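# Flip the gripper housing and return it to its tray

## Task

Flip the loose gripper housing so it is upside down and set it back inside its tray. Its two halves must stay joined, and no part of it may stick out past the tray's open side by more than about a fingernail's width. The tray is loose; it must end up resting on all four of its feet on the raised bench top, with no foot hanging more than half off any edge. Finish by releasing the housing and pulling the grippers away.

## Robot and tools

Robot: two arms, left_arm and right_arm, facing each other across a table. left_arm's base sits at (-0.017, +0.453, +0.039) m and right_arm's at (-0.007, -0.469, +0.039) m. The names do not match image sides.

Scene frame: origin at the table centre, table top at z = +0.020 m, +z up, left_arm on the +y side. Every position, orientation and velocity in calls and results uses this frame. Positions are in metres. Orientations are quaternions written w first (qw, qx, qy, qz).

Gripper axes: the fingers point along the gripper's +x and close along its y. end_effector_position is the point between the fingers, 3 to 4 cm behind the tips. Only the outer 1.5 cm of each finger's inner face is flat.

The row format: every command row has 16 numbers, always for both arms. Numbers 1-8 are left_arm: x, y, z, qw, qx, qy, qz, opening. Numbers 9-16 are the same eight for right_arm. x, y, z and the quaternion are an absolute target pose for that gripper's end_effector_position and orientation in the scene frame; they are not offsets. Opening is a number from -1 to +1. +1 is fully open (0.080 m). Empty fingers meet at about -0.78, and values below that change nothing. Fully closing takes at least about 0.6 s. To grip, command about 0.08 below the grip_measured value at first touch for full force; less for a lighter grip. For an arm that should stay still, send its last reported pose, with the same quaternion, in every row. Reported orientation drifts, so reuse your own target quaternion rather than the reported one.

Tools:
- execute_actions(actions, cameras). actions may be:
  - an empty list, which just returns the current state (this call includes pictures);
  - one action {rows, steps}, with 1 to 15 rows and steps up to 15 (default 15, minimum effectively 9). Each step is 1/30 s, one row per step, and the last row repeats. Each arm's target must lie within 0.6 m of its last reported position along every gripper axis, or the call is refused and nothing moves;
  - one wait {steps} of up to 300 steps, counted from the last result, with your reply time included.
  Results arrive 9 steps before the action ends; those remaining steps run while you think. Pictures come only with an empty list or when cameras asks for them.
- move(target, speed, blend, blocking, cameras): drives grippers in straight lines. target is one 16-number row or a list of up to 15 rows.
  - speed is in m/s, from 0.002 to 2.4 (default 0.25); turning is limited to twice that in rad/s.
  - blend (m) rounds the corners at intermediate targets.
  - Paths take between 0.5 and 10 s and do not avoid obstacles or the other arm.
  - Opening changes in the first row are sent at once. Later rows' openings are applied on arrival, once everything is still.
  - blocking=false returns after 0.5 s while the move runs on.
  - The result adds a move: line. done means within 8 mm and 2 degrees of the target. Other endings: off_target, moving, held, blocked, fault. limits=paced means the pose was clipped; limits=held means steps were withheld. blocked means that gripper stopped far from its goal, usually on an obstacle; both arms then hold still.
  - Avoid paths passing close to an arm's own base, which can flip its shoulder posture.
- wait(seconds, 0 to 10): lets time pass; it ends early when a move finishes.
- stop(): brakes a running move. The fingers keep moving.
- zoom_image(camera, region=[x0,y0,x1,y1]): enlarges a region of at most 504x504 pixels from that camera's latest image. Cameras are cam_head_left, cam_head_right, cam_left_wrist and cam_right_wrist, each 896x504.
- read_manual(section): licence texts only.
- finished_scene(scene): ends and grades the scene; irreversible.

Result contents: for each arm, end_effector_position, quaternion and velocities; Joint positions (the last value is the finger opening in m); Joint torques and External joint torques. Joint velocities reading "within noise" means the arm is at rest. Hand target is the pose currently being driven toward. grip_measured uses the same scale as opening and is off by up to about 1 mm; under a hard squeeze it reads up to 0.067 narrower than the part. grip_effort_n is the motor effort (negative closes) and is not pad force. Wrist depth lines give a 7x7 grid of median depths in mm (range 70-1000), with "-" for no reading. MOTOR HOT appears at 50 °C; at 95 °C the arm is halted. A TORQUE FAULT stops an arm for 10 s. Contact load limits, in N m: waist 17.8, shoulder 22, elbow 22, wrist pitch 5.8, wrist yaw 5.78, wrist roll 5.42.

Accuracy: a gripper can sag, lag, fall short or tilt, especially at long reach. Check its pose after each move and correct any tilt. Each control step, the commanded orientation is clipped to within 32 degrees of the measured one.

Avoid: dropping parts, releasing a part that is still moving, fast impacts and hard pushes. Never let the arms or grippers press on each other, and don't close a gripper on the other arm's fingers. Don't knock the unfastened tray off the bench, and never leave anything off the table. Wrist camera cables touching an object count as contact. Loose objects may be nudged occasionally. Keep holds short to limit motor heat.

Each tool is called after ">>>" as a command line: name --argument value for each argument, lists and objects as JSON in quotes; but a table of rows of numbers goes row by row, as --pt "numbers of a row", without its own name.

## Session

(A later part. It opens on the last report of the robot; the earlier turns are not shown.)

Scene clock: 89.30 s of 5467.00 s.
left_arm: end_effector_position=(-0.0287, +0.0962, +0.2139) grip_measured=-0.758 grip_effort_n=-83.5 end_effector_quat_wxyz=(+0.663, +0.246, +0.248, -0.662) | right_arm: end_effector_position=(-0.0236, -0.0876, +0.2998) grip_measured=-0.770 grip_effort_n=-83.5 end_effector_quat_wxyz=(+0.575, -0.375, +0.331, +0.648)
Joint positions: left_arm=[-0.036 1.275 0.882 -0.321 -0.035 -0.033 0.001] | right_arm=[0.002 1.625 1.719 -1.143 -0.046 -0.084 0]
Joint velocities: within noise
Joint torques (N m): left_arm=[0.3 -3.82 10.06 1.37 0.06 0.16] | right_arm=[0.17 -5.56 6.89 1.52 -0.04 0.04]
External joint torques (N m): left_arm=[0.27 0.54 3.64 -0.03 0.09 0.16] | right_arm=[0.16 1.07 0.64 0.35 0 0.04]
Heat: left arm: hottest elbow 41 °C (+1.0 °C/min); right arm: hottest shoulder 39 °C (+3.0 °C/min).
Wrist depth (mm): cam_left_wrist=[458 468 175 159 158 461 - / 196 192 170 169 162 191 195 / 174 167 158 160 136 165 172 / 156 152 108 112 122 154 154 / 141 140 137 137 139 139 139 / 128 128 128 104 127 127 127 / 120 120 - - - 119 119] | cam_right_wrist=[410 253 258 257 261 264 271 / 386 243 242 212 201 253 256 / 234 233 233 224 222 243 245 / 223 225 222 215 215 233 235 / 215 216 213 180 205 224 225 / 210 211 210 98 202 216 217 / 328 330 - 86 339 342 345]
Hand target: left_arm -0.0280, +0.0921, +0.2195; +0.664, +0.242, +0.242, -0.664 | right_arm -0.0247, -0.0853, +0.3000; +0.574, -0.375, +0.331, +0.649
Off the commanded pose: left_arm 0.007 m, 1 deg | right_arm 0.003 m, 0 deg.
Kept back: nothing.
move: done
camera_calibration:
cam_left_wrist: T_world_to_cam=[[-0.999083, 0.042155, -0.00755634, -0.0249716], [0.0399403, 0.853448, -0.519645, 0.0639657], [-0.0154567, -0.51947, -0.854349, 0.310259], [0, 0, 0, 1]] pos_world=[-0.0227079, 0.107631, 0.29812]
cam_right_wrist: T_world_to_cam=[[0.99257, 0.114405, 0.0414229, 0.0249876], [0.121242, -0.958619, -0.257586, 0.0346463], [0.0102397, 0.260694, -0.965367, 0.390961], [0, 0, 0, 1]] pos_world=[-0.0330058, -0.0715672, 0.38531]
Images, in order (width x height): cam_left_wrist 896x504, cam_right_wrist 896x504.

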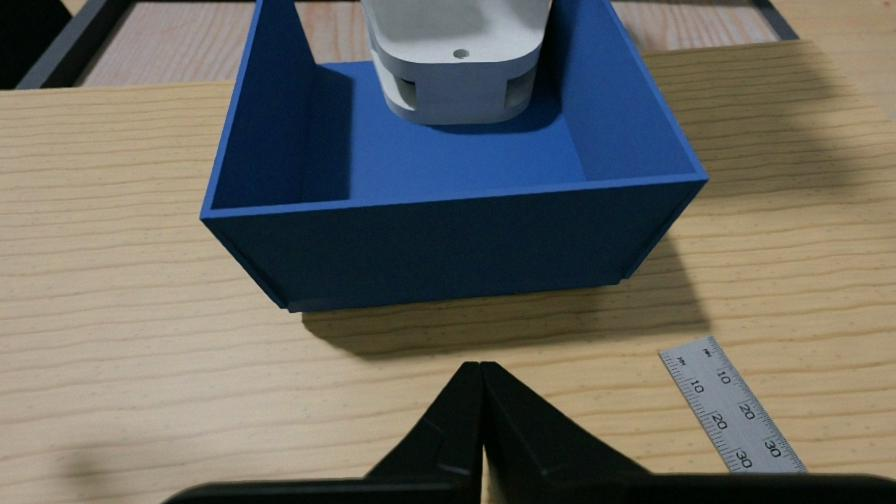

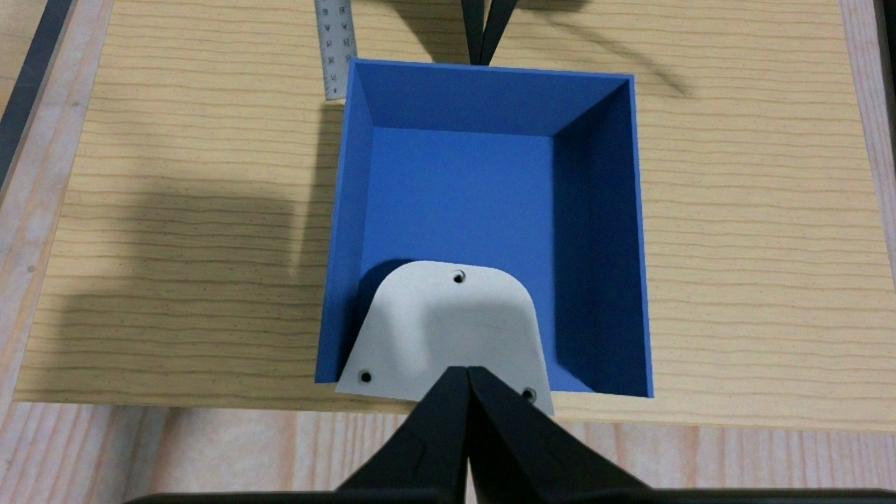

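>>> move --target '[-0.028, 0.0735, 0.2195, 0.6645, 0.2418, 0.2418, -0.6645, -0.8, -0.0247, -0.0853, 0.3, 0.5739, -0.3745, 0.3313, 0.6486, -0.8]' --speed 0.03 --cameras '["cam_left_wrist","cam_right_wrist"]'

Scene clock: 90.43 s of 5467.00 s.
left_arm: end_effector_position=(-0.0287, +0.0778, +0.2143) grip_measured=-0.758 grip_effort_n=-83.5 end_effector_quat_wxyz=(+0.663, +0.246, +0.248, -0.663) | right_arm: end_effector_position=(-0.0236, -0.0876, +0.2998) grip_measured=-0.770 grip_effort_n=-83.5 end_effector_quat_wxyz=(+0.575, -0.375, +0.331, +0.648)
Joint positions: left_arm=[-0.033 1.35 0.938 -0.3 -0.033 -0.031 0.001] | right_arm=[0.002 1.625 1.719 -1.143 -0.046 -0.084 0]
Joint velocities: within noise
Joint torques (N m): left_arm=[0.3 -4.43 10.03 1.36 0.05 0.13] | right_arm=[0.18 -5.56 6.87 1.52 -0.04 0.04]
External joint torques (N m): left_arm=[0.31 0.43 3.59 -0.04 0.06 0.13] | right_arm=[0.13 1.08 0.65 0.38 0 0.04]
Heat: left arm: hottest elbow 41 °C (+1.0 °C/min); right arm: hottest shoulder 39 °C (+3.0 °C/min).
Wrist depth (mm): cam_left_wrist=[461 465 455 159 158 461 - / 394 187 173 145 145 196 195 / 174 170 156 160 149 114 172 / 156 110 139 139 139 107 154 / 140 135 100 105 124 136 139 / 128 128 127 104 127 127 127 / 120 120 - - - 118 119] | cam_right_wrist=[409 254 257 254 262 265 271 / 387 243 243 212 201 253 258 / 235 234 233 223 222 242 245 / 223 224 222 215 214 233 235 / 214 216 213 180 205 223 226 / 210 211 209 98 202 217 218 / 329 330 - 86 341 341 345]
Hand target: left_arm -0.0280, +0.0736, +0.2196; +0.665, +0.242, +0.242, -0.664 | right_arm -0.0247, -0.0853, +0.3000; +0.574, -0.375, +0.331, +0.649
Off the commanded pose: left_arm 0.007 m, 1 deg | right_arm 0.003 m, 0 deg.
Kept back: nothing.
move: done
camera_calibration:
cam_left_wrist: T_world_to_cam=[[-0.999085, 0.0421253, -0.00744739, -0.0242282], [0.0398471, 0.853075, -0.520265, 0.079959], [-0.0155631, -0.520085, -0.853973, 0.300948], [0, 0, 0, 1]] pos_world=[-0.0227085, 0.0893284, 0.298421]
cam_right_wrist: T_world_to_cam=[[0.99257, 0.114405, 0.0414229, 0.0249876], [0.121242, -0.958619, -0.257586, 0.0346463], [0.0102397, 0.260694, -0.965367, 0.390961], [0, 0, 0, 1]] pos_world=[-0.0330058, -0.0715672, 0.38531]
Images, in order (width x height): cam_left_wrist 896x504, cam_right_wrist 896x504.

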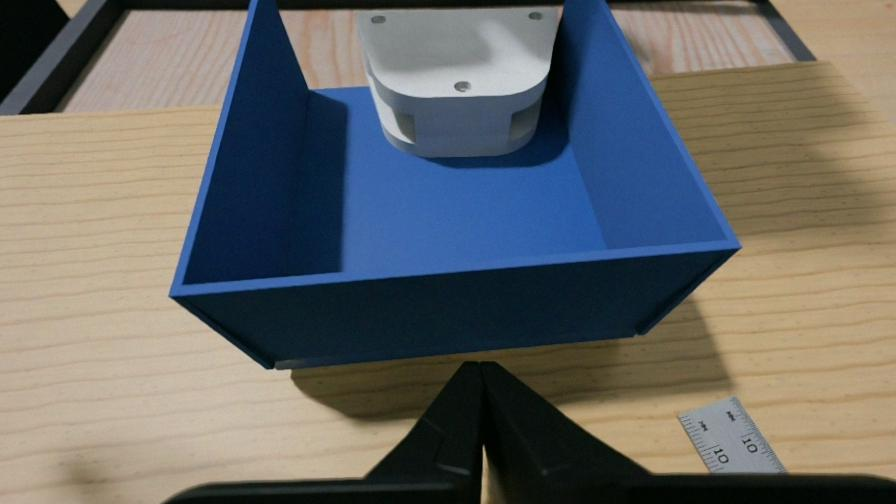

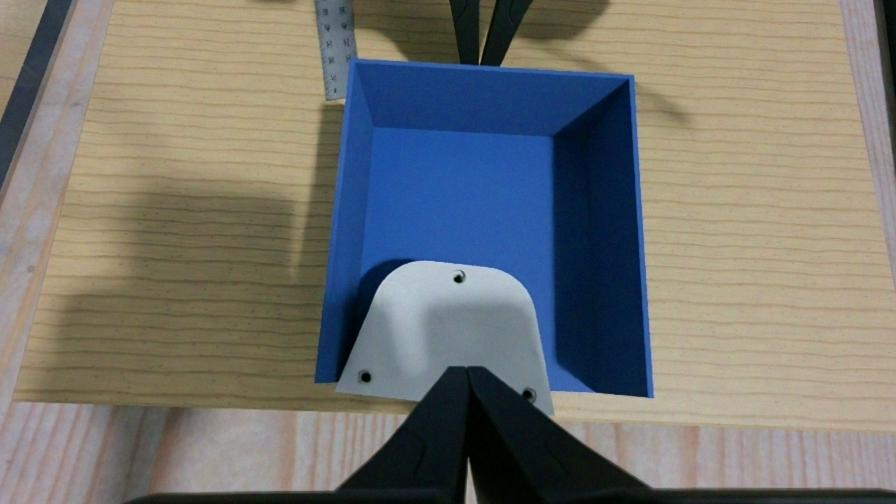

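>>> move --target '[-0.028, 0.060, 0.2195, 0.6645, 0.2418, 0.2418, -0.6645, -0.8, -0.0247, -0.0853, 0.3, 0.5739, -0.3745, 0.3313, 0.6486, -0.8]' --speed 0.03 --cameras '["cam_left_wrist","cam_right_wrist"]'

Scene clock: 91.47 s of 5467.00 s.
left_arm: end_effector_position=(-0.0288, +0.0646, +0.2143) grip_measured=-0.758 grip_effort_n=-83.5 end_effector_quat_wxyz=(+0.663, +0.246, +0.248, -0.662) | right_arm: end_effector_position=(-0.0236, -0.0876, +0.2998) grip_measured=-0.770 grip_effort_n=-83.5 end_effector_quat_wxyz=(+0.575, -0.375, +0.331, +0.648)
Joint positions: left_arm=[-0.031 1.403 0.98 -0.29 -0.031 -0.03 0.001] | right_arm=[0.002 1.625 1.719 -1.143 -0.046 -0.084 0]
Joint velocities: within noise
Joint torques (N m): left_arm=[0.22 -4.62 10.16 1.43 0.07 0.17] | right_arm=[0.17 -5.54 6.88 1.53 -0.03 0.04]
External joint torques (N m): left_arm=[0.22 0.66 3.71 0.01 0.08 0.17] | right_arm=[0.17 1.11 0.66 0.38 0 0.04]
Heat: left arm: hottest elbow 41 °C (+1.0 °C/min); right arm: hottest shoulder 39 °C (+3.0 °C/min).
Wrist depth (mm): cam_left_wrist=[459 463 466 157 157 460 - / 396 187 168 140 142 194 193 / 173 169 152 152 148 164 172 / 154 104 136 139 136 106 154 / 140 - 89 92 97 134 139 / 128 125 122 104 125 127 125 / 120 119 - - - 118 119] | cam_right_wrist=[411 254 256 254 261 264 272 / 385 243 243 204 201 253 257 / 236 233 232 224 222 242 246 / 223 224 222 215 213 233 235 / 214 216 209 180 206 224 226 / 210 211 209 99 186 216 217 / 328 329 - 86 340 339 345]
Hand target: left_arm -0.0280, +0.0601, +0.2195; +0.665, +0.242, +0.242, -0.664 | right_arm -0.0247, -0.0853, +0.3000; +0.574, -0.375, +0.331, +0.649
Off the commanded pose: left_arm 0.007 m, 1 deg | right_arm 0.003 m, 0 deg.
Kept back: nothing.
move: done
camera_calibration:
cam_left_wrist: T_world_to_cam=[[-0.999088, 0.0420472, -0.00736864, -0.023785], [0.0397473, 0.853338, -0.51984, 0.0912102], [-0.0155699, -0.519659, -0.854232, 0.294161], [0, 0, 0, 1]] pos_world=[-0.0228086, 0.0760303, 0.298521]
cam_right_wrist: T_world_to_cam=[[0.99257, 0.114405, 0.0414229, 0.0249876], [0.121242, -0.958619, -0.257586, 0.0346463], [0.0102397, 0.260694, -0.965367, 0.390961], [0, 0, 0, 1]] pos_world=[-0.0330058, -0.0715672, 0.38531]
Images, in order (width x height): cam_left_wrist 896x504, cam_right_wrist 896x504.

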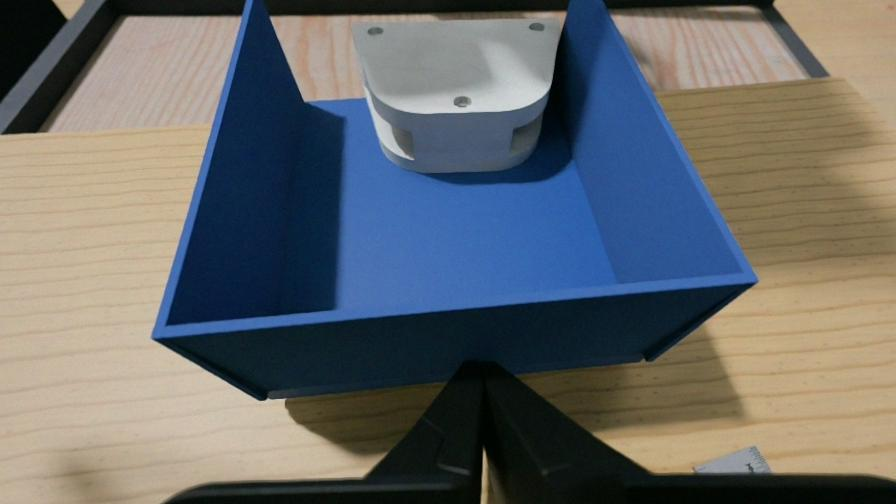

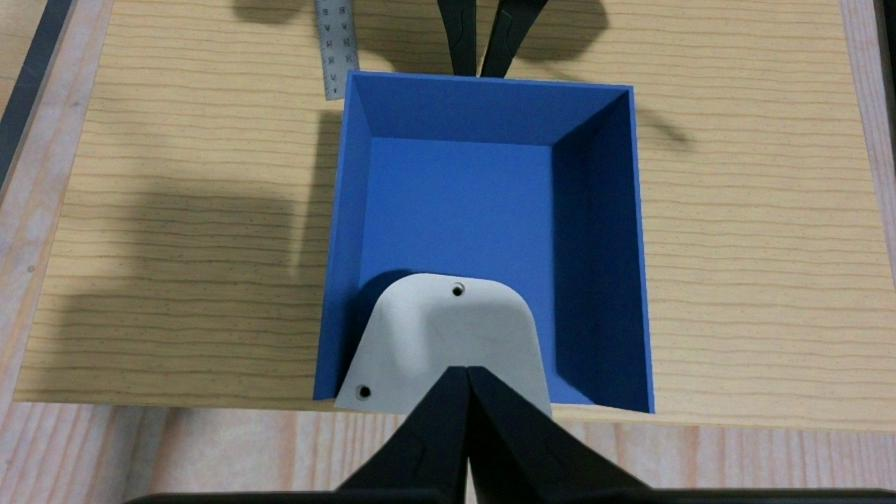

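>>> move --pt "-0.028 0.0535 0.2195 0.6645 0.2418 0.2418 -0.6645 -0.8 -0.0247 -0.0853 0.3 0.5739 -0.3745 0.3313 0.6486 -0.8" --pt "-0.028 0.09 0.225 0.6645 0.2418 0.2418 -0.6645 -0.8 -0.0247 -0.0853 0.3 0.5739 -0.3745 0.3313 0.6486 -0.8" --speed '[0.03,0.1]' --cameras '["cam_left_wrist","cam_right_wrist"]'

Scene clock: 93.00 s of 5467.00 s.
left_arm: end_effector_position=(-0.0277, +0.0879, +0.2223) grip_measured=-0.758 grip_effort_n=-83.5 end_effector_quat_wxyz=(+0.663, +0.244, +0.246, -0.663) | right_arm: end_effector_position=(-0.0236, -0.0876, +0.2998) grip_measured=-0.770 grip_effort_n=-83.5 end_effector_quat_wxyz=(+0.575, -0.375, +0.331, +0.648)
Joint positions: left_arm=[-0.03 1.301 0.93 -0.336 -0.03 -0.029 0.001] | right_arm=[0.002 1.625 1.719 -1.143 -0.046 -0.084 0]
Joint velocities: within noise
Joint torques (N m): left_arm=[-0.34 -6.62 7.32 1.15 -0.12 0.08] | right_arm=[0.19 -5.56 6.88 1.53 -0.04 0.04]
External joint torques (N m): left_arm=[-0.32 -2.04 0.8 -0.29 -0.11 0.08] | right_arm=[0.18 1.12 0.64 0.38 -0.01 0.04]
Heat: left arm: hottest elbow 41 °C (+1.0 °C/min); right arm: hottest shoulder 39 °C (+3.0 °C/min).
Wrist depth (mm): cam_left_wrist=[- 486 463 176 180 485 - / 413 419 183 169 165 212 217 / 187 187 165 169 152 185 185 / 167 163 110 114 123 166 166 / 151 150 147 146 149 149 149 / 139 137 136 104 136 135 137 / 128 128 129 - - 126 127] | cam_right_wrist=[409 252 256 255 263 264 271 / 388 243 243 204 201 252 256 / 235 233 233 222 222 243 245 / 223 225 221 215 214 233 234 / 215 216 214 180 207 224 226 / 210 211 178 99 184 216 218 / 327 330 - 86 340 341 344]
Hand target: left_arm -0.0280, +0.0899, +0.2251; +0.664, +0.242, +0.242, -0.665 | right_arm -0.0247, -0.0853, +0.3000; +0.574, -0.375, +0.331, +0.649
Off the commanded pose: left_arm 0.003 m, 1 deg | right_arm 0.003 m, 0 deg.
Kept back: nothing.
move: done
camera_calibration:
cam_left_wrist: T_world_to_cam=[[-0.999073, 0.0423966, -0.00741895, -0.023552], [0.0399742, 0.850103, -0.525097, 0.0768368], [-0.0159554, -0.524907, -0.85101, 0.312867], [0, 0, 0, 1]] pos_world=[-0.0216098, 0.0999055, 0.306425]
cam_right_wrist: T_world_to_cam=[[0.99257, 0.114405, 0.0414229, 0.0249876], [0.121242, -0.958619, -0.257586, 0.0346463], [0.0102397, 0.260694, -0.965367, 0.390961], [0, 0, 0, 1]] pos_world=[-0.0330058, -0.0715672, 0.38531]
Images, in order (width x height): cam_left_wrist 896x504, cam_right_wrist 896x504.

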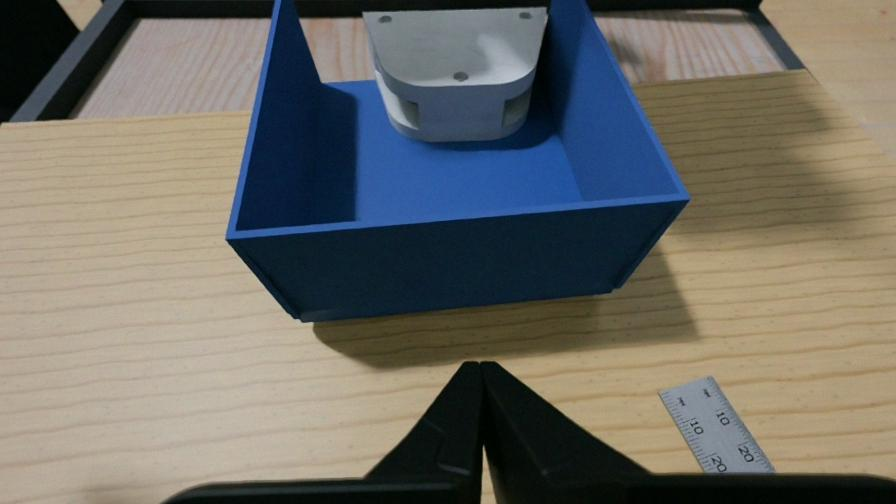

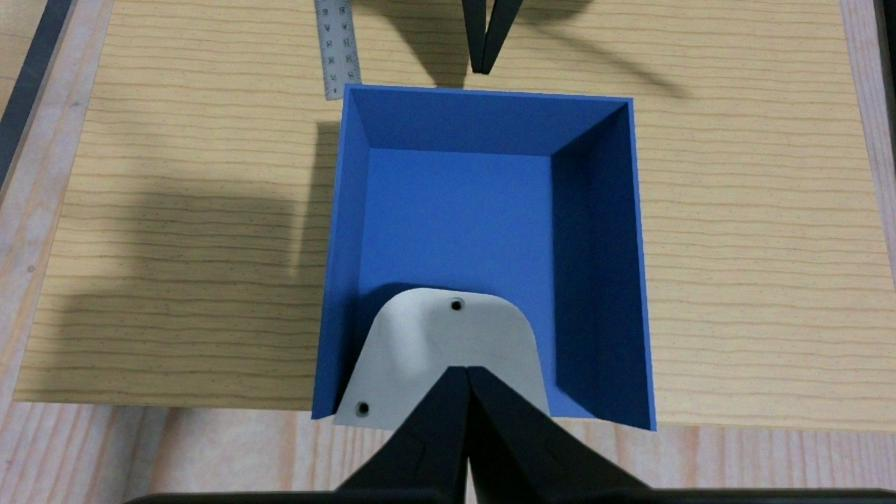

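>>> move --pt "-0.028 0.12 0.26 0.6645 0.2418 0.2418 -0.6645 -0.8 -0.03 -0.17 0.3 0.612 -0.354 0.354 0.612 -0.8" --pt "-0.027 0.168 0.3685 0.692 0.164 0.169 -0.683 -0.8 -0.03 -0.22 0.22 0.7071 0 0 0.7071 0.3" --speed 0.3 --cameras '["cam_left_wrist","cam_right_wrist"]'

>>> zoom_image --camera "cam_right_wrist" --region '[330, 200, 630, 420]'

>>> zoom_image --camera "cam_left_wrist" --region '[340, 180, 580, 400]'

Scene clock: 96.97 s of 5467.00 s.
left_arm: end_effector_position=(-0.0268, +0.1664, +0.3602) grip_measured=-0.758 grip_effort_n=-83.5 end_effector_quat_wxyz=(+0.690, +0.173, +0.176, -0.681) | right_arm: end_effector_position=(-0.0298, -0.2194, +0.2224) grip_measured=+0.297 grip_effort_n=15.6 end_effector_quat_wxyz=(+0.707, +0.002, +0.001, +0.707)
Joint positions: left_arm=[-0.06 0.953 1.15 -0.696 -0.073 -0.041 0.001] | right_arm=[0.203 0.469 0.07 0.401 0.227 0.004 0.048]
Joint velocities: within noise
Joint torques (N m): left_arm=[-0.38 -2.84 9.8 1.24 -0.16 -0.1] | right_arm=[0.16 -0.56 5.72 2.5 0.09 -0.15]
External joint torques (N m): left_arm=[-0.37 -0.91 3.67 -0.31 -0.13 -0.1] | right_arm=[0.17 -0.41 -1.28 0.82 0.09 -0.15]
Heat: left arm: hottest elbow 42 °C (+2.0 °C/min); right arm: hottest wrist pitch 39 °C (+2.0 °C/min).
Wrist depth (mm): cam_left_wrist=[- - - 470 - - - / - - - 468 794 - - / - - 704 698 693 - - / - 579 579 344 385 591 - / - 356 333 316 321 349 - / 439 301 291 96 290 290 414 / 394 266 - - - 263 392] | cam_right_wrist=[- - - 452 - - - / - - - - - - - / - - - - - - - / - - 417 333 390 - - / - 294 292 216 264 306 - / 216 229 102 228 109 245 254 / 214 - 89 346 96 76 386]
Hand target: left_arm -0.0270, +0.1681, +0.3685; +0.692, +0.164, +0.169, -0.683 | right_arm -0.0300, -0.2200, +0.2200; +0.707, +0.000, +0.000, +0.707
Off the commanded pose: left_arm 0.008 m, 1 deg | right_arm 0.003 m, 0 deg.
Kept back: nothing.
move: done
camera_calibration:
cam_left_wrist: T_world_to_cam=[[-0.999455, 0.027762, -0.0178406, -0.0187528], [0.032403, 0.723196, -0.689882, 0.162786], [-0.0062502, -0.690084, -0.723702, 0.453179], [0, 0, 0, 1]] pos_world=[-0.0211849, 0.195526, 0.439935]
cam_right_wrist: T_world_to_cam=[[0.999233, -0.0378654, 0.00999142, 0.0232198], [-0.000110192, -0.257852, -0.966184, 0.196872], [0.0391613, 0.965442, -0.257658, 0.348757], [0, 0, 0, 1]] pos_world=[-0.036838, -0.285062, 0.279842]
Images, in order (width x height): cam_left_wrist 896x504, cam_right_wrist 896x504.

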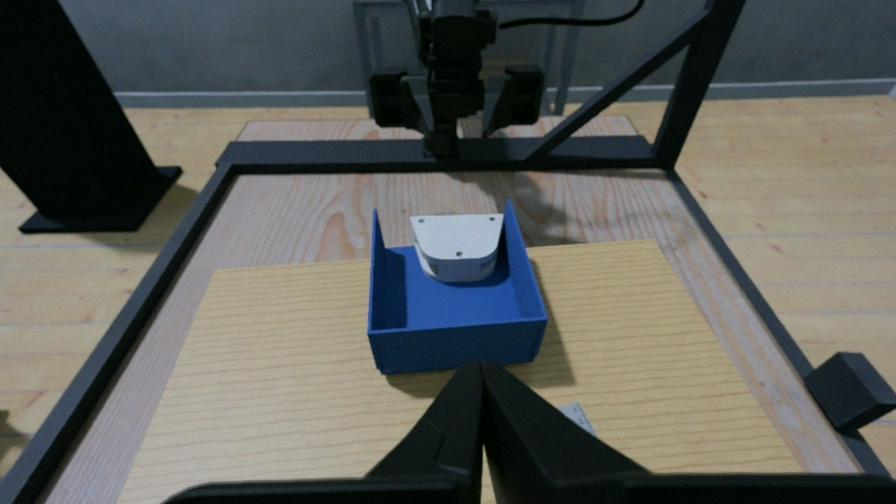

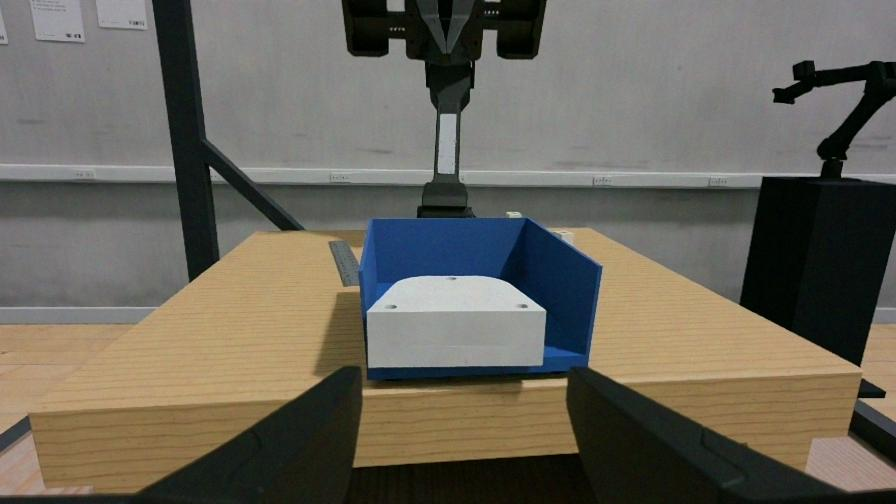

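Scaled by 1.680 from the camera's 896x504 image, which has a finer 1280x720 frame.

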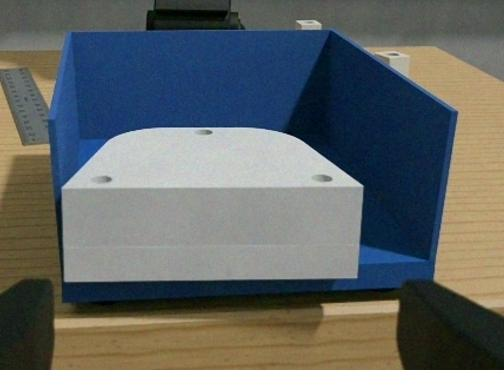

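Scaled by 2.100 from the camera's 896x504 image, which has a finer 1280x720 frame.

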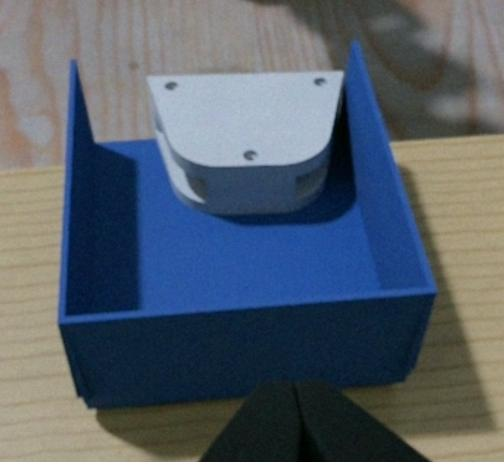

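>>> move --pt "-0.027 0.168 0.3685 0.692 0.164 0.169 -0.683 -0.8 -0.0265 -0.185 0.186 0.5 0.5 0.5 0.5 0.3" --pt "-0.027 0.168 0.3685 0.692 0.164 0.169 -0.683 -0.8 -0.0265 -0.15 0.185 0.5 0.5 0.5 0.5 0.3" --speed '[0.4,0.1]'

>>> zoom_image --camera "cam_left_wrist" --region '[340, 80, 580, 300]'

Scene clock: 101.97 s of 5467.00 s.
left_arm: end_effector_position=(-0.0268, +0.1664, +0.3602) grip_measured=-0.758 grip_effort_n=-83.5 end_effector_quat_wxyz=(+0.690, +0.173, +0.176, -0.681) | right_arm: end_effector_position=(-0.0268, -0.1523, +0.1831) grip_measured=+0.297 grip_effort_n=14.7 end_effector_quat_wxyz=(+0.503, +0.497, +0.500, +0.500)
Joint positions: left_arm=[-0.06 0.953 1.15 -0.696 -0.073 -0.041 0.001] | right_arm=[0.094 1.387 0.106 1.274 0.117 1.566 0.048]
Joint velocities: within noise
Joint torques (N m): left_arm=[-0.51 -2.98 9.78 1.31 -0.13 -0.13] | right_arm=[-0.31 -2.48 5.07 2.51 -0.02 0.06]
External joint torques (N m): left_arm=[-0.5 -1.07 3.68 -0.23 -0.11 -0.13] | right_arm=[-0.29 0.6 0.56 0.81 -0.02 0.12]
Heat: left arm: hottest elbow 43 °C (+3.0 °C/min); right arm: hottest wrist pitch 39 °C (+2.0 °C/min).
Wrist depth (mm): cam_left_wrist=[- - - 509 - - - / - - - 412 821 - - / - - 691 480 695 - - / - 588 585 346 385 592 - / - 356 334 317 321 350 - / 440 299 292 96 289 289 412 / 393 267 - - - 263 396] | cam_right_wrist=[- - - 369 133 261 203 / - 415 771 249 136 260 202 / 439 403 - 142 140 275 202 / - 459 - 137 144 276 201 / - - - 143 148 274 201 / - - 102 148 150 276 201 / - - 89 334 154 74 201]
Hand target: left_arm -0.0270, +0.1681, +0.3685; +0.692, +0.164, +0.169, -0.683 | right_arm -0.0265, -0.1500, +0.1851; +0.500, +0.500, +0.500, +0.500
Off the commanded pose: left_arm 0.008 m, 1 deg | right_arm 0.003 m, 0 deg.
Kept back: nothing.
move: done
camera_calibration:
cam_left_wrist: T_world_to_cam=[[-0.999464, 0.0276333, -0.017552, -0.0188557], [0.0321106, 0.7232, -0.689892, 0.162784], [-0.00637041, -0.690086, -0.723699, 0.453176], [0, 0, 0, 1]] pos_world=[-0.0211858, 0.195526, 0.439936]
cam_right_wrist: T_world_to_cam=[[0.0198928, -0.0437526, -0.998844, 0.180768], [-0.965504, -0.26027, -0.00782814, -0.025492], [-0.259627, 0.964544, -0.0474208, 0.227096], [0, 0, 0, 1]] pos_world=[0.0307516, -0.21777, 0.191128]

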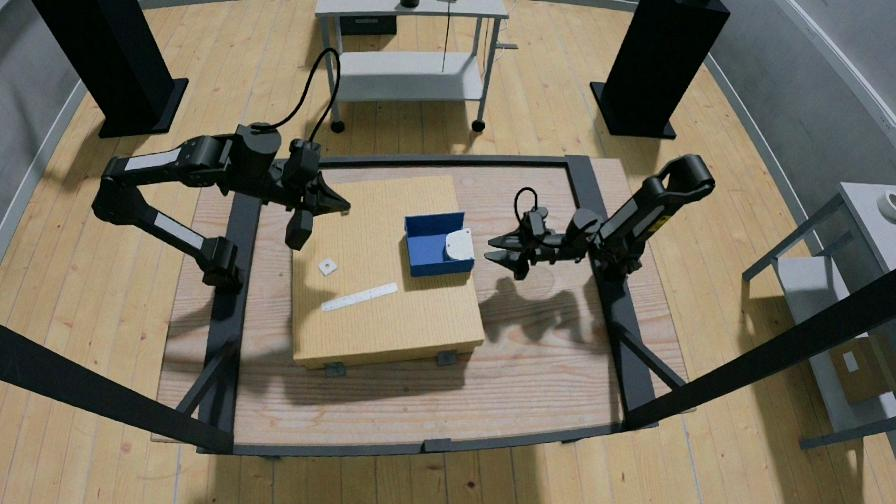

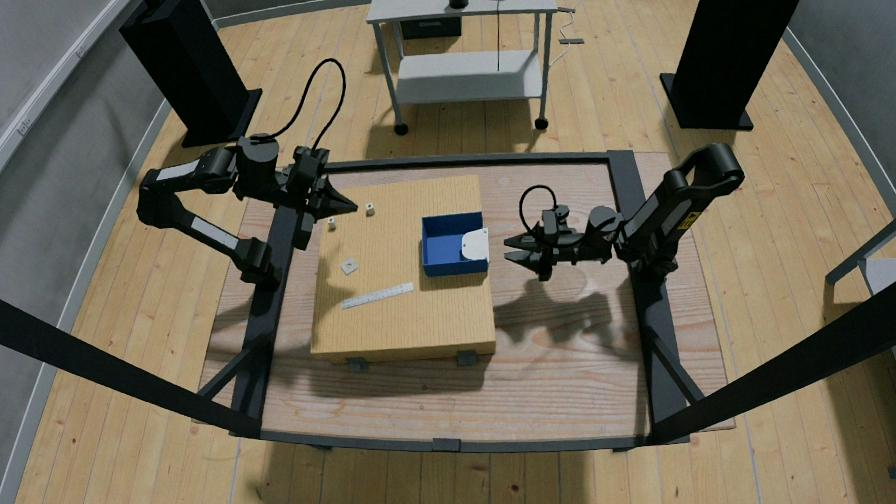

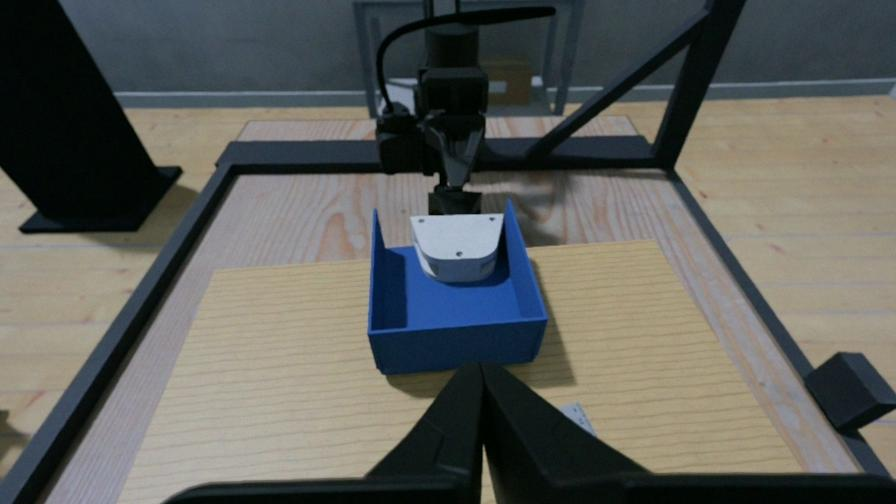

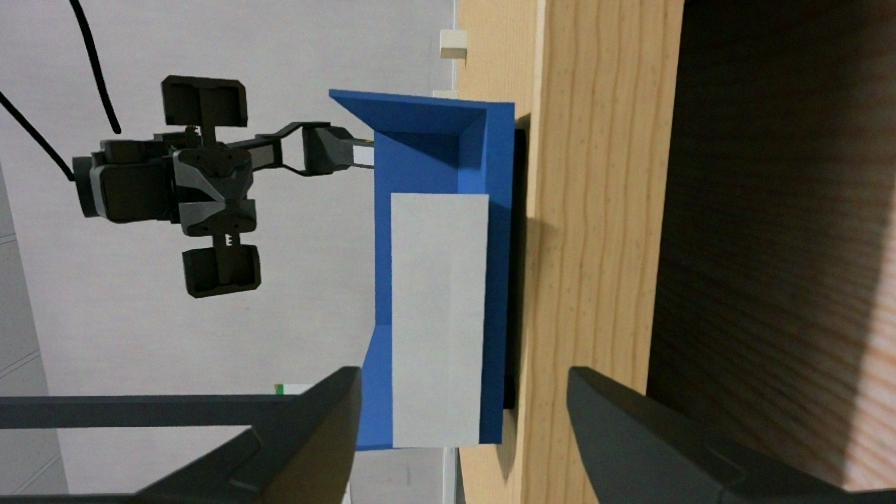

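Scaled by 2.100 from the camera's 896x504 image, which has a finer 1280x720 frame.

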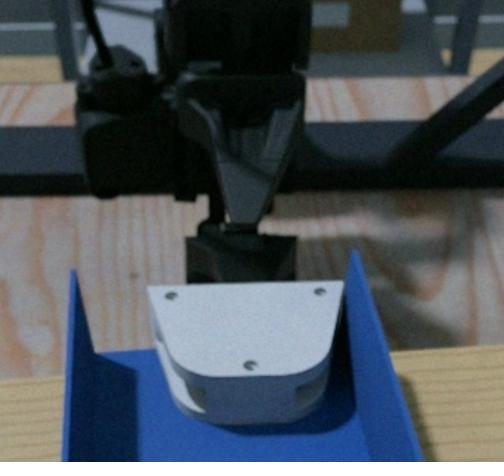

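>>> move --pt "-0.027 0.168 0.3685 0.692 0.164 0.169 -0.683 -0.8 -0.0265 -0.15 0.190 0.5 0.5 0.5 0.5 0.07" --pt "-0.027 0.168 0.3685 0.692 0.164 0.169 -0.683 -0.8 -0.0265 -0.128 0.190 0.5 0.5 0.5 0.5 0.07" --speed '[0.05,0.05]' --cameras '["cam_right_wrist"]'

Scene clock: 104.37 s of 5467.00 s.
left_arm: end_effector_position=(-0.0268, +0.1664, +0.3602) grip_measured=-0.758 grip_effort_n=-83.5 end_effector_quat_wxyz=(+0.690, +0.173, +0.176, -0.681) | right_arm: end_effector_position=(-0.0268, -0.1303, +0.1884) grip_measured=+0.073 grip_effort_n=-11.9 end_effector_quat_wxyz=(+0.502, +0.497, +0.500, +0.500)
Joint positions: left_arm=[-0.06 0.953 1.15 -0.696 -0.073 -0.041 0.001] | right_arm=[0.081 1.455 0.193 1.257 0.104 1.566 0.038]
Joint velocities: within noise
Joint torques (N m): left_arm=[-0.41 -3.03 9.48 1.27 -0.11 -0.07] | right_arm=[-0.34 -2.87 5.23 2.51 -0.04 0.08]
External joint torques (N m): left_arm=[-0.42 -1.14 3.39 -0.27 -0.09 -0.07] | right_arm=[-0.32 0.79 0.67 0.83 -0.05 0.13]
Heat: left arm: hottest elbow 43 °C (+3.0 °C/min); right arm: hottest wrist pitch 40 °C (+3.0 °C/min).
Wrist depth (mm): cam_left_wrist=[- - - - - - - / - - - 402 828 - - / - - 694 456 685 - - / - 584 578 349 386 593 - / - 355 332 316 322 350 - / 442 299 292 96 288 289 412 / 390 267 - - - 263 395] | cam_right_wrist=[- - - - 114 113 208 / - 391 744 173 116 116 208 / 413 385 - 234 118 119 207 / - 423 - 114 121 123 207 / - - - 118 125 126 207 / - - 98 122 109 130 207 / - - 74 128 93 250 207]
Hand target: left_arm -0.0270, +0.1681, +0.3685; +0.692, +0.164, +0.169, -0.683 | right_arm -0.0265, -0.1281, +0.1900; +0.500, +0.500, +0.500, +0.500
Off the commanded pose: left_arm 0.008 m, 1 deg | right_arm 0.003 m, 0 deg.
Kept back: nothing.
move: done
camera_calibration:
cam_right_wrist: T_world_to_cam=[[0.0196858, -0.0425649, -0.9989, 0.187173], [-0.965511, -0.260241, -0.00793845, -0.0198201], [-0.259616, 0.964605, -0.0462199, 0.205968], [0, 0, 0, 1]] pos_world=[0.0306514, -0.195869, 0.196329]
Images, in order (width x height): cam_right_wrist 896x504.

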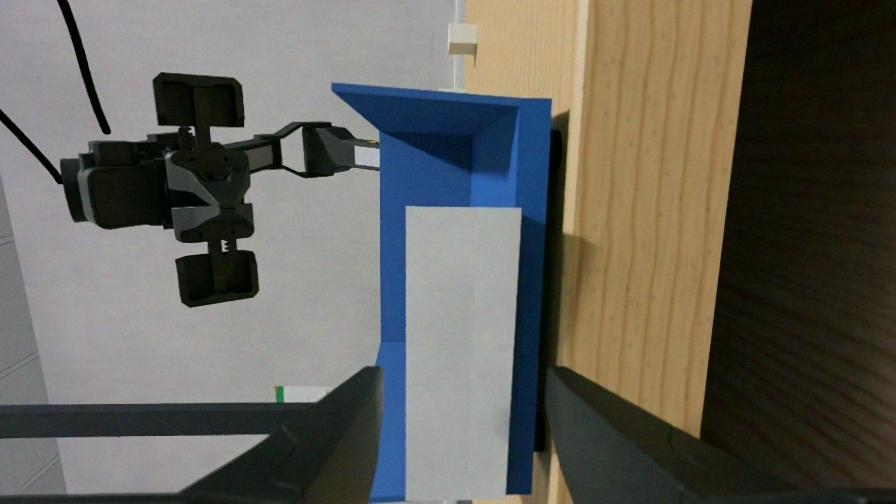

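>>> move --target '[-0.027, 0.168, 0.3685, 0.692, 0.164, 0.169, -0.683, -0.8, -0.0265, -0.1083, 0.190, 0.5,0.5,0.5,0.5, 0.07]' --speed '[0.04]' --cameras '["cam_right_wrist","cam_left_wrist"]'

>>> zoom_image --camera "cam_left_wrist" --region '[340, 80, 580, 300]'

Scene clock: 106.00 s of 5467.00 s.
left_arm: end_effector_position=(-0.0268, +0.1664, +0.3602) grip_measured=-0.758 grip_effort_n=-83.5 end_effector_quat_wxyz=(+0.690, +0.173, +0.176, -0.681) | right_arm: end_effector_position=(-0.0270, -0.1108, +0.1888) grip_measured=+0.073 grip_effort_n=-11.4 end_effector_quat_wxyz=(+0.502, +0.497, +0.500, +0.500)
Joint positions: left_arm=[-0.06 0.953 1.15 -0.696 -0.073 -0.041 0.001] | right_arm=[0.072 1.538 0.265 1.269 0.094 1.566 0.038]
Joint velocities: within noise
Joint torques (N m): left_arm=[-0.23 -3.11 9.49 1.27 -0.12 -0.11] | right_arm=[-0.33 -3.35 5.17 2.51 -0.04 0.08]
External joint torques (N m): left_arm=[-0.23 -1.25 3.46 -0.25 -0.09 -0.12] | right_arm=[-0.35 0.89 0.69 0.84 -0.03 0.13]
Heat: left arm: hottest elbow 44 °C (+4.0 °C/min); right arm: hottest wrist pitch 40 °C (+3.0 °C/min).
Wrist depth (mm): cam_left_wrist=[- - - - - - - / - - - 420 815 - - / - - 695 428 688 - - / - 584 583 347 385 591 - / - 353 334 315 320 350 - / 441 298 292 96 290 289 411 / 393 266 - - - 263 394] | cam_right_wrist=[- - - - 113 94 191 / - 368 706 158 102 96 191 / 368 365 - 221 104 99 198 / - 402 - 99 101 102 207 / - - - 102 104 105 206 / - - 98 107 105 108 207 / - - 73 111 93 110 206]
Hand target: left_arm -0.0270, +0.1681, +0.3685; +0.692, +0.164, +0.169, -0.683 | right_arm -0.0265, -0.1083, +0.1901; +0.500, +0.500, +0.500, +0.500
Off the commanded pose: left_arm 0.008 m, 1 deg | right_arm 0.003 m, 0 deg.
Kept back: nothing.
move: done
camera_calibration:
cam_left_wrist: T_world_to_cam=[[-0.999464, 0.0276333, -0.017552, -0.0188557], [0.0321106, 0.7232, -0.689892, 0.162784], [-0.00637041, -0.690086, -0.723699, 0.453176], [0, 0, 0, 1]] pos_world=[-0.0211858, 0.195526, 0.439936]
cam_right_wrist: T_world_to_cam=[[0.019623, -0.0418554, -0.998931, 0.188542], [-0.965403, -0.260637, -0.00804365, -0.0148655], [-0.260022, 0.964529, -0.0455218, 0.186915], [0, 0, 0, 1]] pos_world=[0.0305511, -0.176268, 0.19673]
Images, in order (width x height): cam_left_wrist 896x504, cam_right_wrist 896x504.

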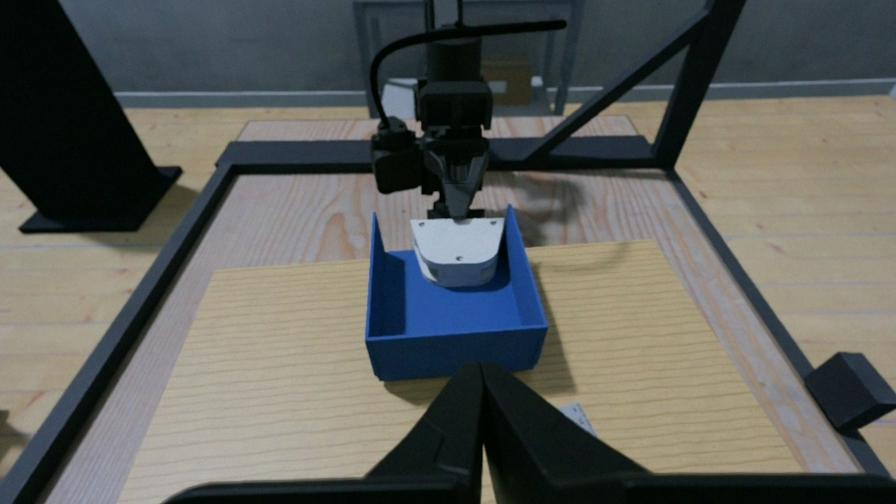

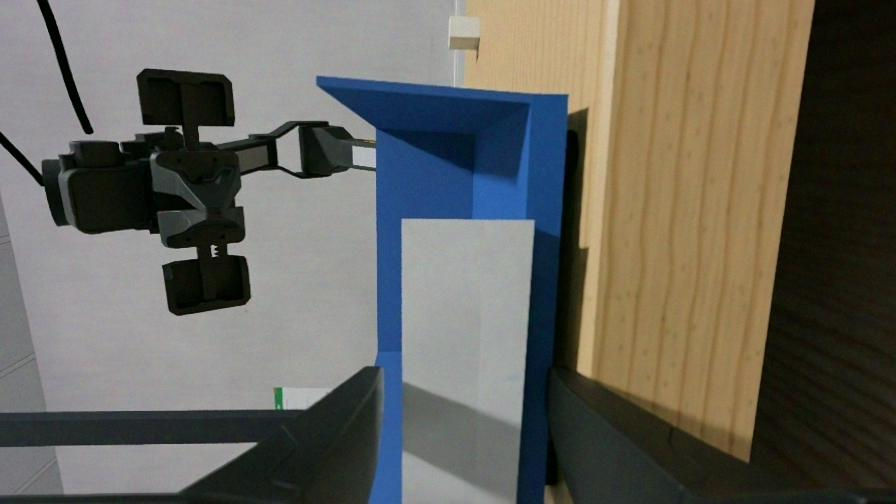

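Scaled by 2.100 from the camera's 896x504 image, which has a finer 1280x720 frame.

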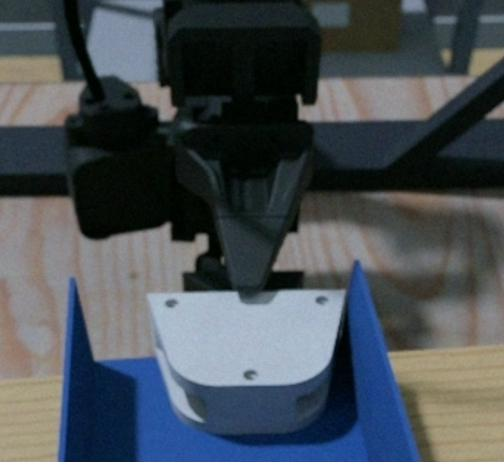

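>>> move --pt "-0.027 0.168 0.3685 0.692 0.164 0.169 -0.683 -0.8 -0.0265 -0.1093 0.1895 0.5 0.5 0.5 0.5 -0.16" --speed '[0.04]' --cameras '["cam_right_wrist"]'

Scene clock: 107.30 s of 5467.00 s.
left_arm: end_effector_position=(-0.0268, +0.1664, +0.3602) grip_measured=-0.758 grip_effort_n=-83.5 end_effector_quat_wxyz=(+0.690, +0.173, +0.176, -0.681) | right_arm: end_effector_position=(-0.0269, -0.1107, +0.1893) grip_measured=-0.157 grip_effort_n=-13.3 end_effector_quat_wxyz=(+0.501, +0.498, +0.499, +0.501)
Joint positions: left_arm=[-0.06 0.953 1.15 -0.696 -0.073 -0.041 0.001] | right_arm=[0.071 1.539 0.265 1.273 0.094 1.566 0.028]
Joint velocities: within noise
Joint torques (N m): left_arm=[-0.52 -2.9 9.53 1.27 -0.14 -0.13] | right_arm=[-0.29 -3.48 4.79 2.51 -0.02 0.07]
External joint torques (N m): left_arm=[-0.52 -0.93 3.36 -0.29 -0.12 -0.14] | right_arm=[-0.29 0.76 0.28 0.83 -0.02 0.12]
Heat: left arm: hottest elbow 44 °C (+4.0 °C/min); right arm: hottest wrist pitch 40 °C (+3.0 °C/min).
Wrist depth (mm): cam_left_wrist=[- - - - - - - / - - - 419 823 - - / - - 694 424 685 - - / - 587 585 345 384 589 - / - 353 333 314 325 350 - / 438 300 292 96 289 288 414 / 394 267 - - - 263 393] | cam_right_wrist=[- - - - 116 94 185 / - 368 718 152 103 96 192 / 367 372 - 221 104 99 200 / - 393 - 99 102 101 199 / - - - 102 104 104 208 / - - - 107 105 107 208 / - - 74 111 98 110 208]
Hand target: left_arm -0.0270, +0.1681, +0.3685; +0.692, +0.164, +0.169, -0.683 | right_arm -0.0265, -0.1093, +0.1895; +0.500, +0.500, +0.500, +0.500
Off the commanded pose: left_arm 0.008 m, 1 deg | right_arm 0.001 m, 0 deg.
Kept back: nothing.
move: done
camera_calibration:
cam_right_wrist: T_world_to_cam=[[0.0193314, -0.0388363, -0.999059, 0.189408], [-0.965514, -0.260209, -0.00856722, -0.0145836], [-0.259631, 0.964771, -0.0425272, 0.186392], [0, 0, 0, 1]] pos_world=[0.030651, -0.176265, 0.197031]
Images, in order (width x height): cam_right_wrist 896x504.

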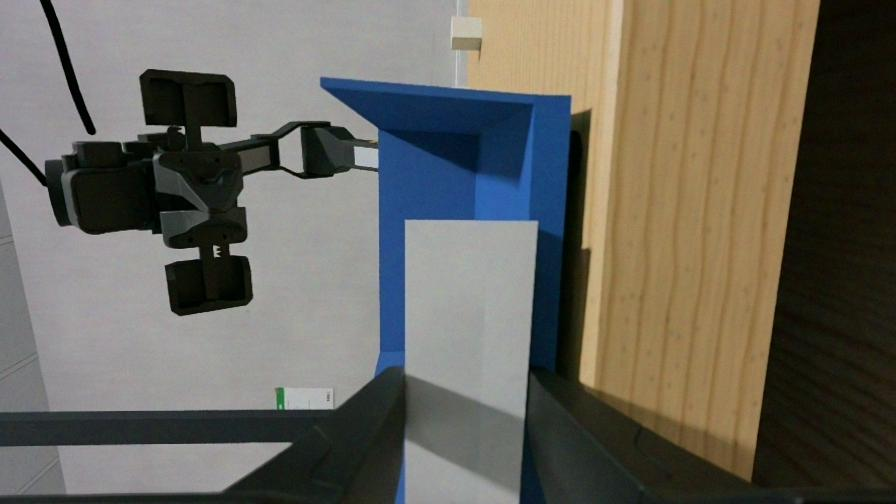

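>>> move --pt "-0.027 0.168 0.3685 0.692 0.164 0.169 -0.683 -0.8 -0.0265 -0.1093 0.1895 0.5 0.5 0.5 0.5 -0.25" --pt "-0.027 0.168 0.3685 0.692 0.164 0.169 -0.683 -0.8 -0.0265 -0.121 0.1895 0.5 0.5 0.5 0.5 -0.25" --speed '[0.03]' --cameras '["cam_right_wrist","cam_left_wrist"]'

>>> zoom_image --camera "cam_left_wrist" --region '[340, 80, 580, 300]'

speed must be one number or one for each of the 2 targets, got a list of 1; nothing of the call was run

This scene's latest camera images include none from cam_left_wrist. They are from: cam_right_wrist. cam_left_wrist's image comes with the result of a call that names it in "cameras".

>>> move --pt "-0.027 0.168 0.3685 0.692 0.164 0.169 -0.683 -0.8 -0.0265 -0.1093 0.1895 0.5 0.5 0.5 0.5 -0.25" --pt "-0.027 0.168 0.3685 0.692 0.164 0.169 -0.683 -0.8 -0.0265 -0.121 0.1895 0.5 0.5 0.5 0.5 -0.25" --speed 0.03 --cameras '["cam_right_wrist","cam_left_wrist"]'

>>> zoom_image --camera "cam_left_wrist" --region '[340, 180, 580, 400]'

Scene clock: 109.43 s of 5467.00 s.
left_arm: end_effector_position=(-0.0268, +0.1664, +0.3602) grip_measured=-0.758 grip_effort_n=-83.5 end_effector_quat_wxyz=(+0.690, +0.173, +0.176, -0.681) | right_arm: end_effector_position=(-0.0261, -0.1190, +0.1892) grip_measured=-0.228 grip_effort_n=-83.5 end_effector_quat_wxyz=(+0.501, +0.499, +0.499, +0.501)
Joint positions: left_arm=[-0.06 0.953 1.15 -0.696 -0.073 -0.041 0.001] | right_arm=[0.072 1.507 0.233 1.273 0.096 1.566 0.025]
Joint velocities: within noise
Joint torques (N m): left_arm=[-0.48 -2.93 9.49 1.24 -0.14 -0.12] | right_arm=[0.13 -4.76 3.62 2.16 0.12 0.08]
External joint torques (N m): left_arm=[-0.47 -1.01 3.43 -0.29 -0.12 -0.12] | right_arm=[0.14 -0.78 -0.89 0.49 0.12 0.13]
Heat: left arm: hottest elbow 44 °C (+4.0 °C/min); right arm: hottest wrist pitch 40 °C (+3.0 °C/min).
Wrist depth (mm): cam_left_wrist=[- - - 494 - - - / - - - 416 811 - - / - - 699 433 690 - - / - 584 583 348 386 594 - / - 355 332 318 320 349 - / 440 299 290 97 290 289 412 / 391 266 - - - 264 394] | cam_right_wrist=[- - - - 117 101 201 / - 386 - 167 110 104 202 / 376 381 - 229 112 106 210 / - 399 - 99 110 109 209 / - - - 103 113 113 208 / - - - 107 109 116 208 / - - - 112 95 119 207]
Hand target: left_arm -0.0270, +0.1681, +0.3685; +0.692, +0.164, +0.169, -0.683 | right_arm -0.0265, -0.1210, +0.1894; +0.500, +0.500, +0.500, +0.500
Off the commanded pose: left_arm 0.008 m, 1 deg | right_arm 0.002 m, 0 deg.
Kept back: nothing.
move: done
camera_calibration:
cam_left_wrist: T_world_to_cam=[[-0.999464, 0.0276333, -0.017552, -0.0188557], [0.0321106, 0.7232, -0.689892, 0.162784], [-0.00637041, -0.690086, -0.723699, 0.453176], [0, 0, 0, 1]] pos_world=[-0.0211858, 0.195526, 0.439936]
cam_right_wrist: T_world_to_cam=[[0.0191949, -0.0380526, -0.999091, 0.189028], [-0.965704, -0.259502, -0.00866973, -0.015912], [-0.258936, 0.964993, -0.0417286, 0.194434], [0, 0, 0, 1]] pos_world=[0.0313513, -0.184563, 0.196832]
Images, in order (width x height): cam_left_wrist 896x504, cam_right_wrist 896x504.

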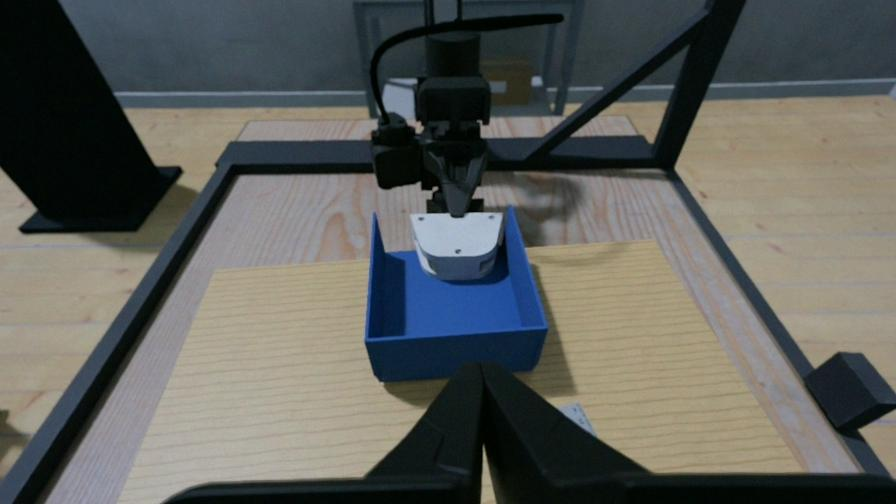

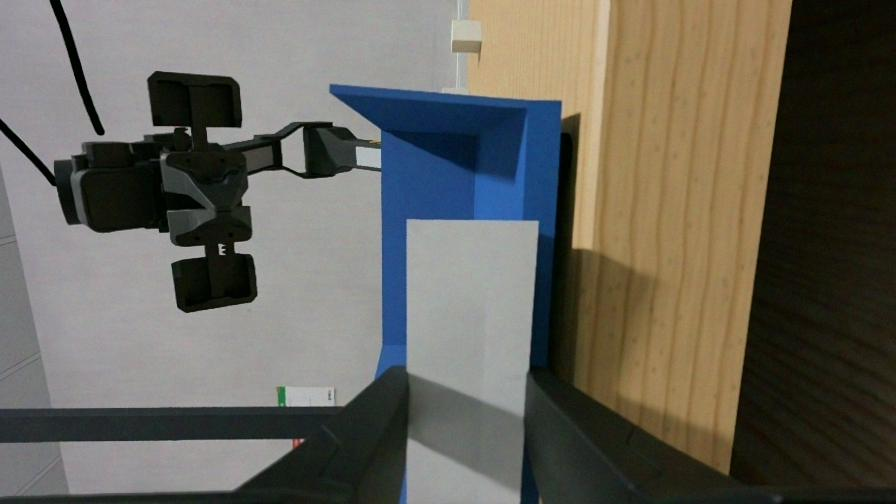

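Scaled by 2.100 from the camera's 896x504 image, which has a finer 1280x720 frame.

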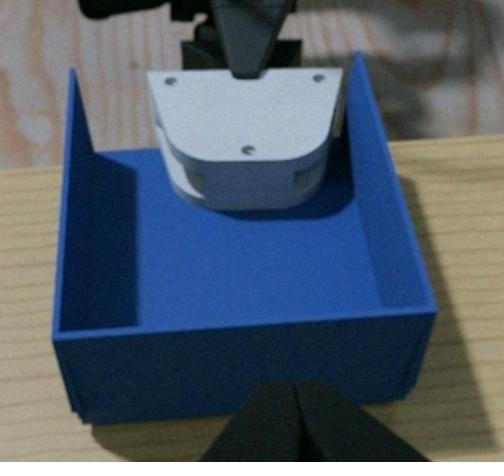

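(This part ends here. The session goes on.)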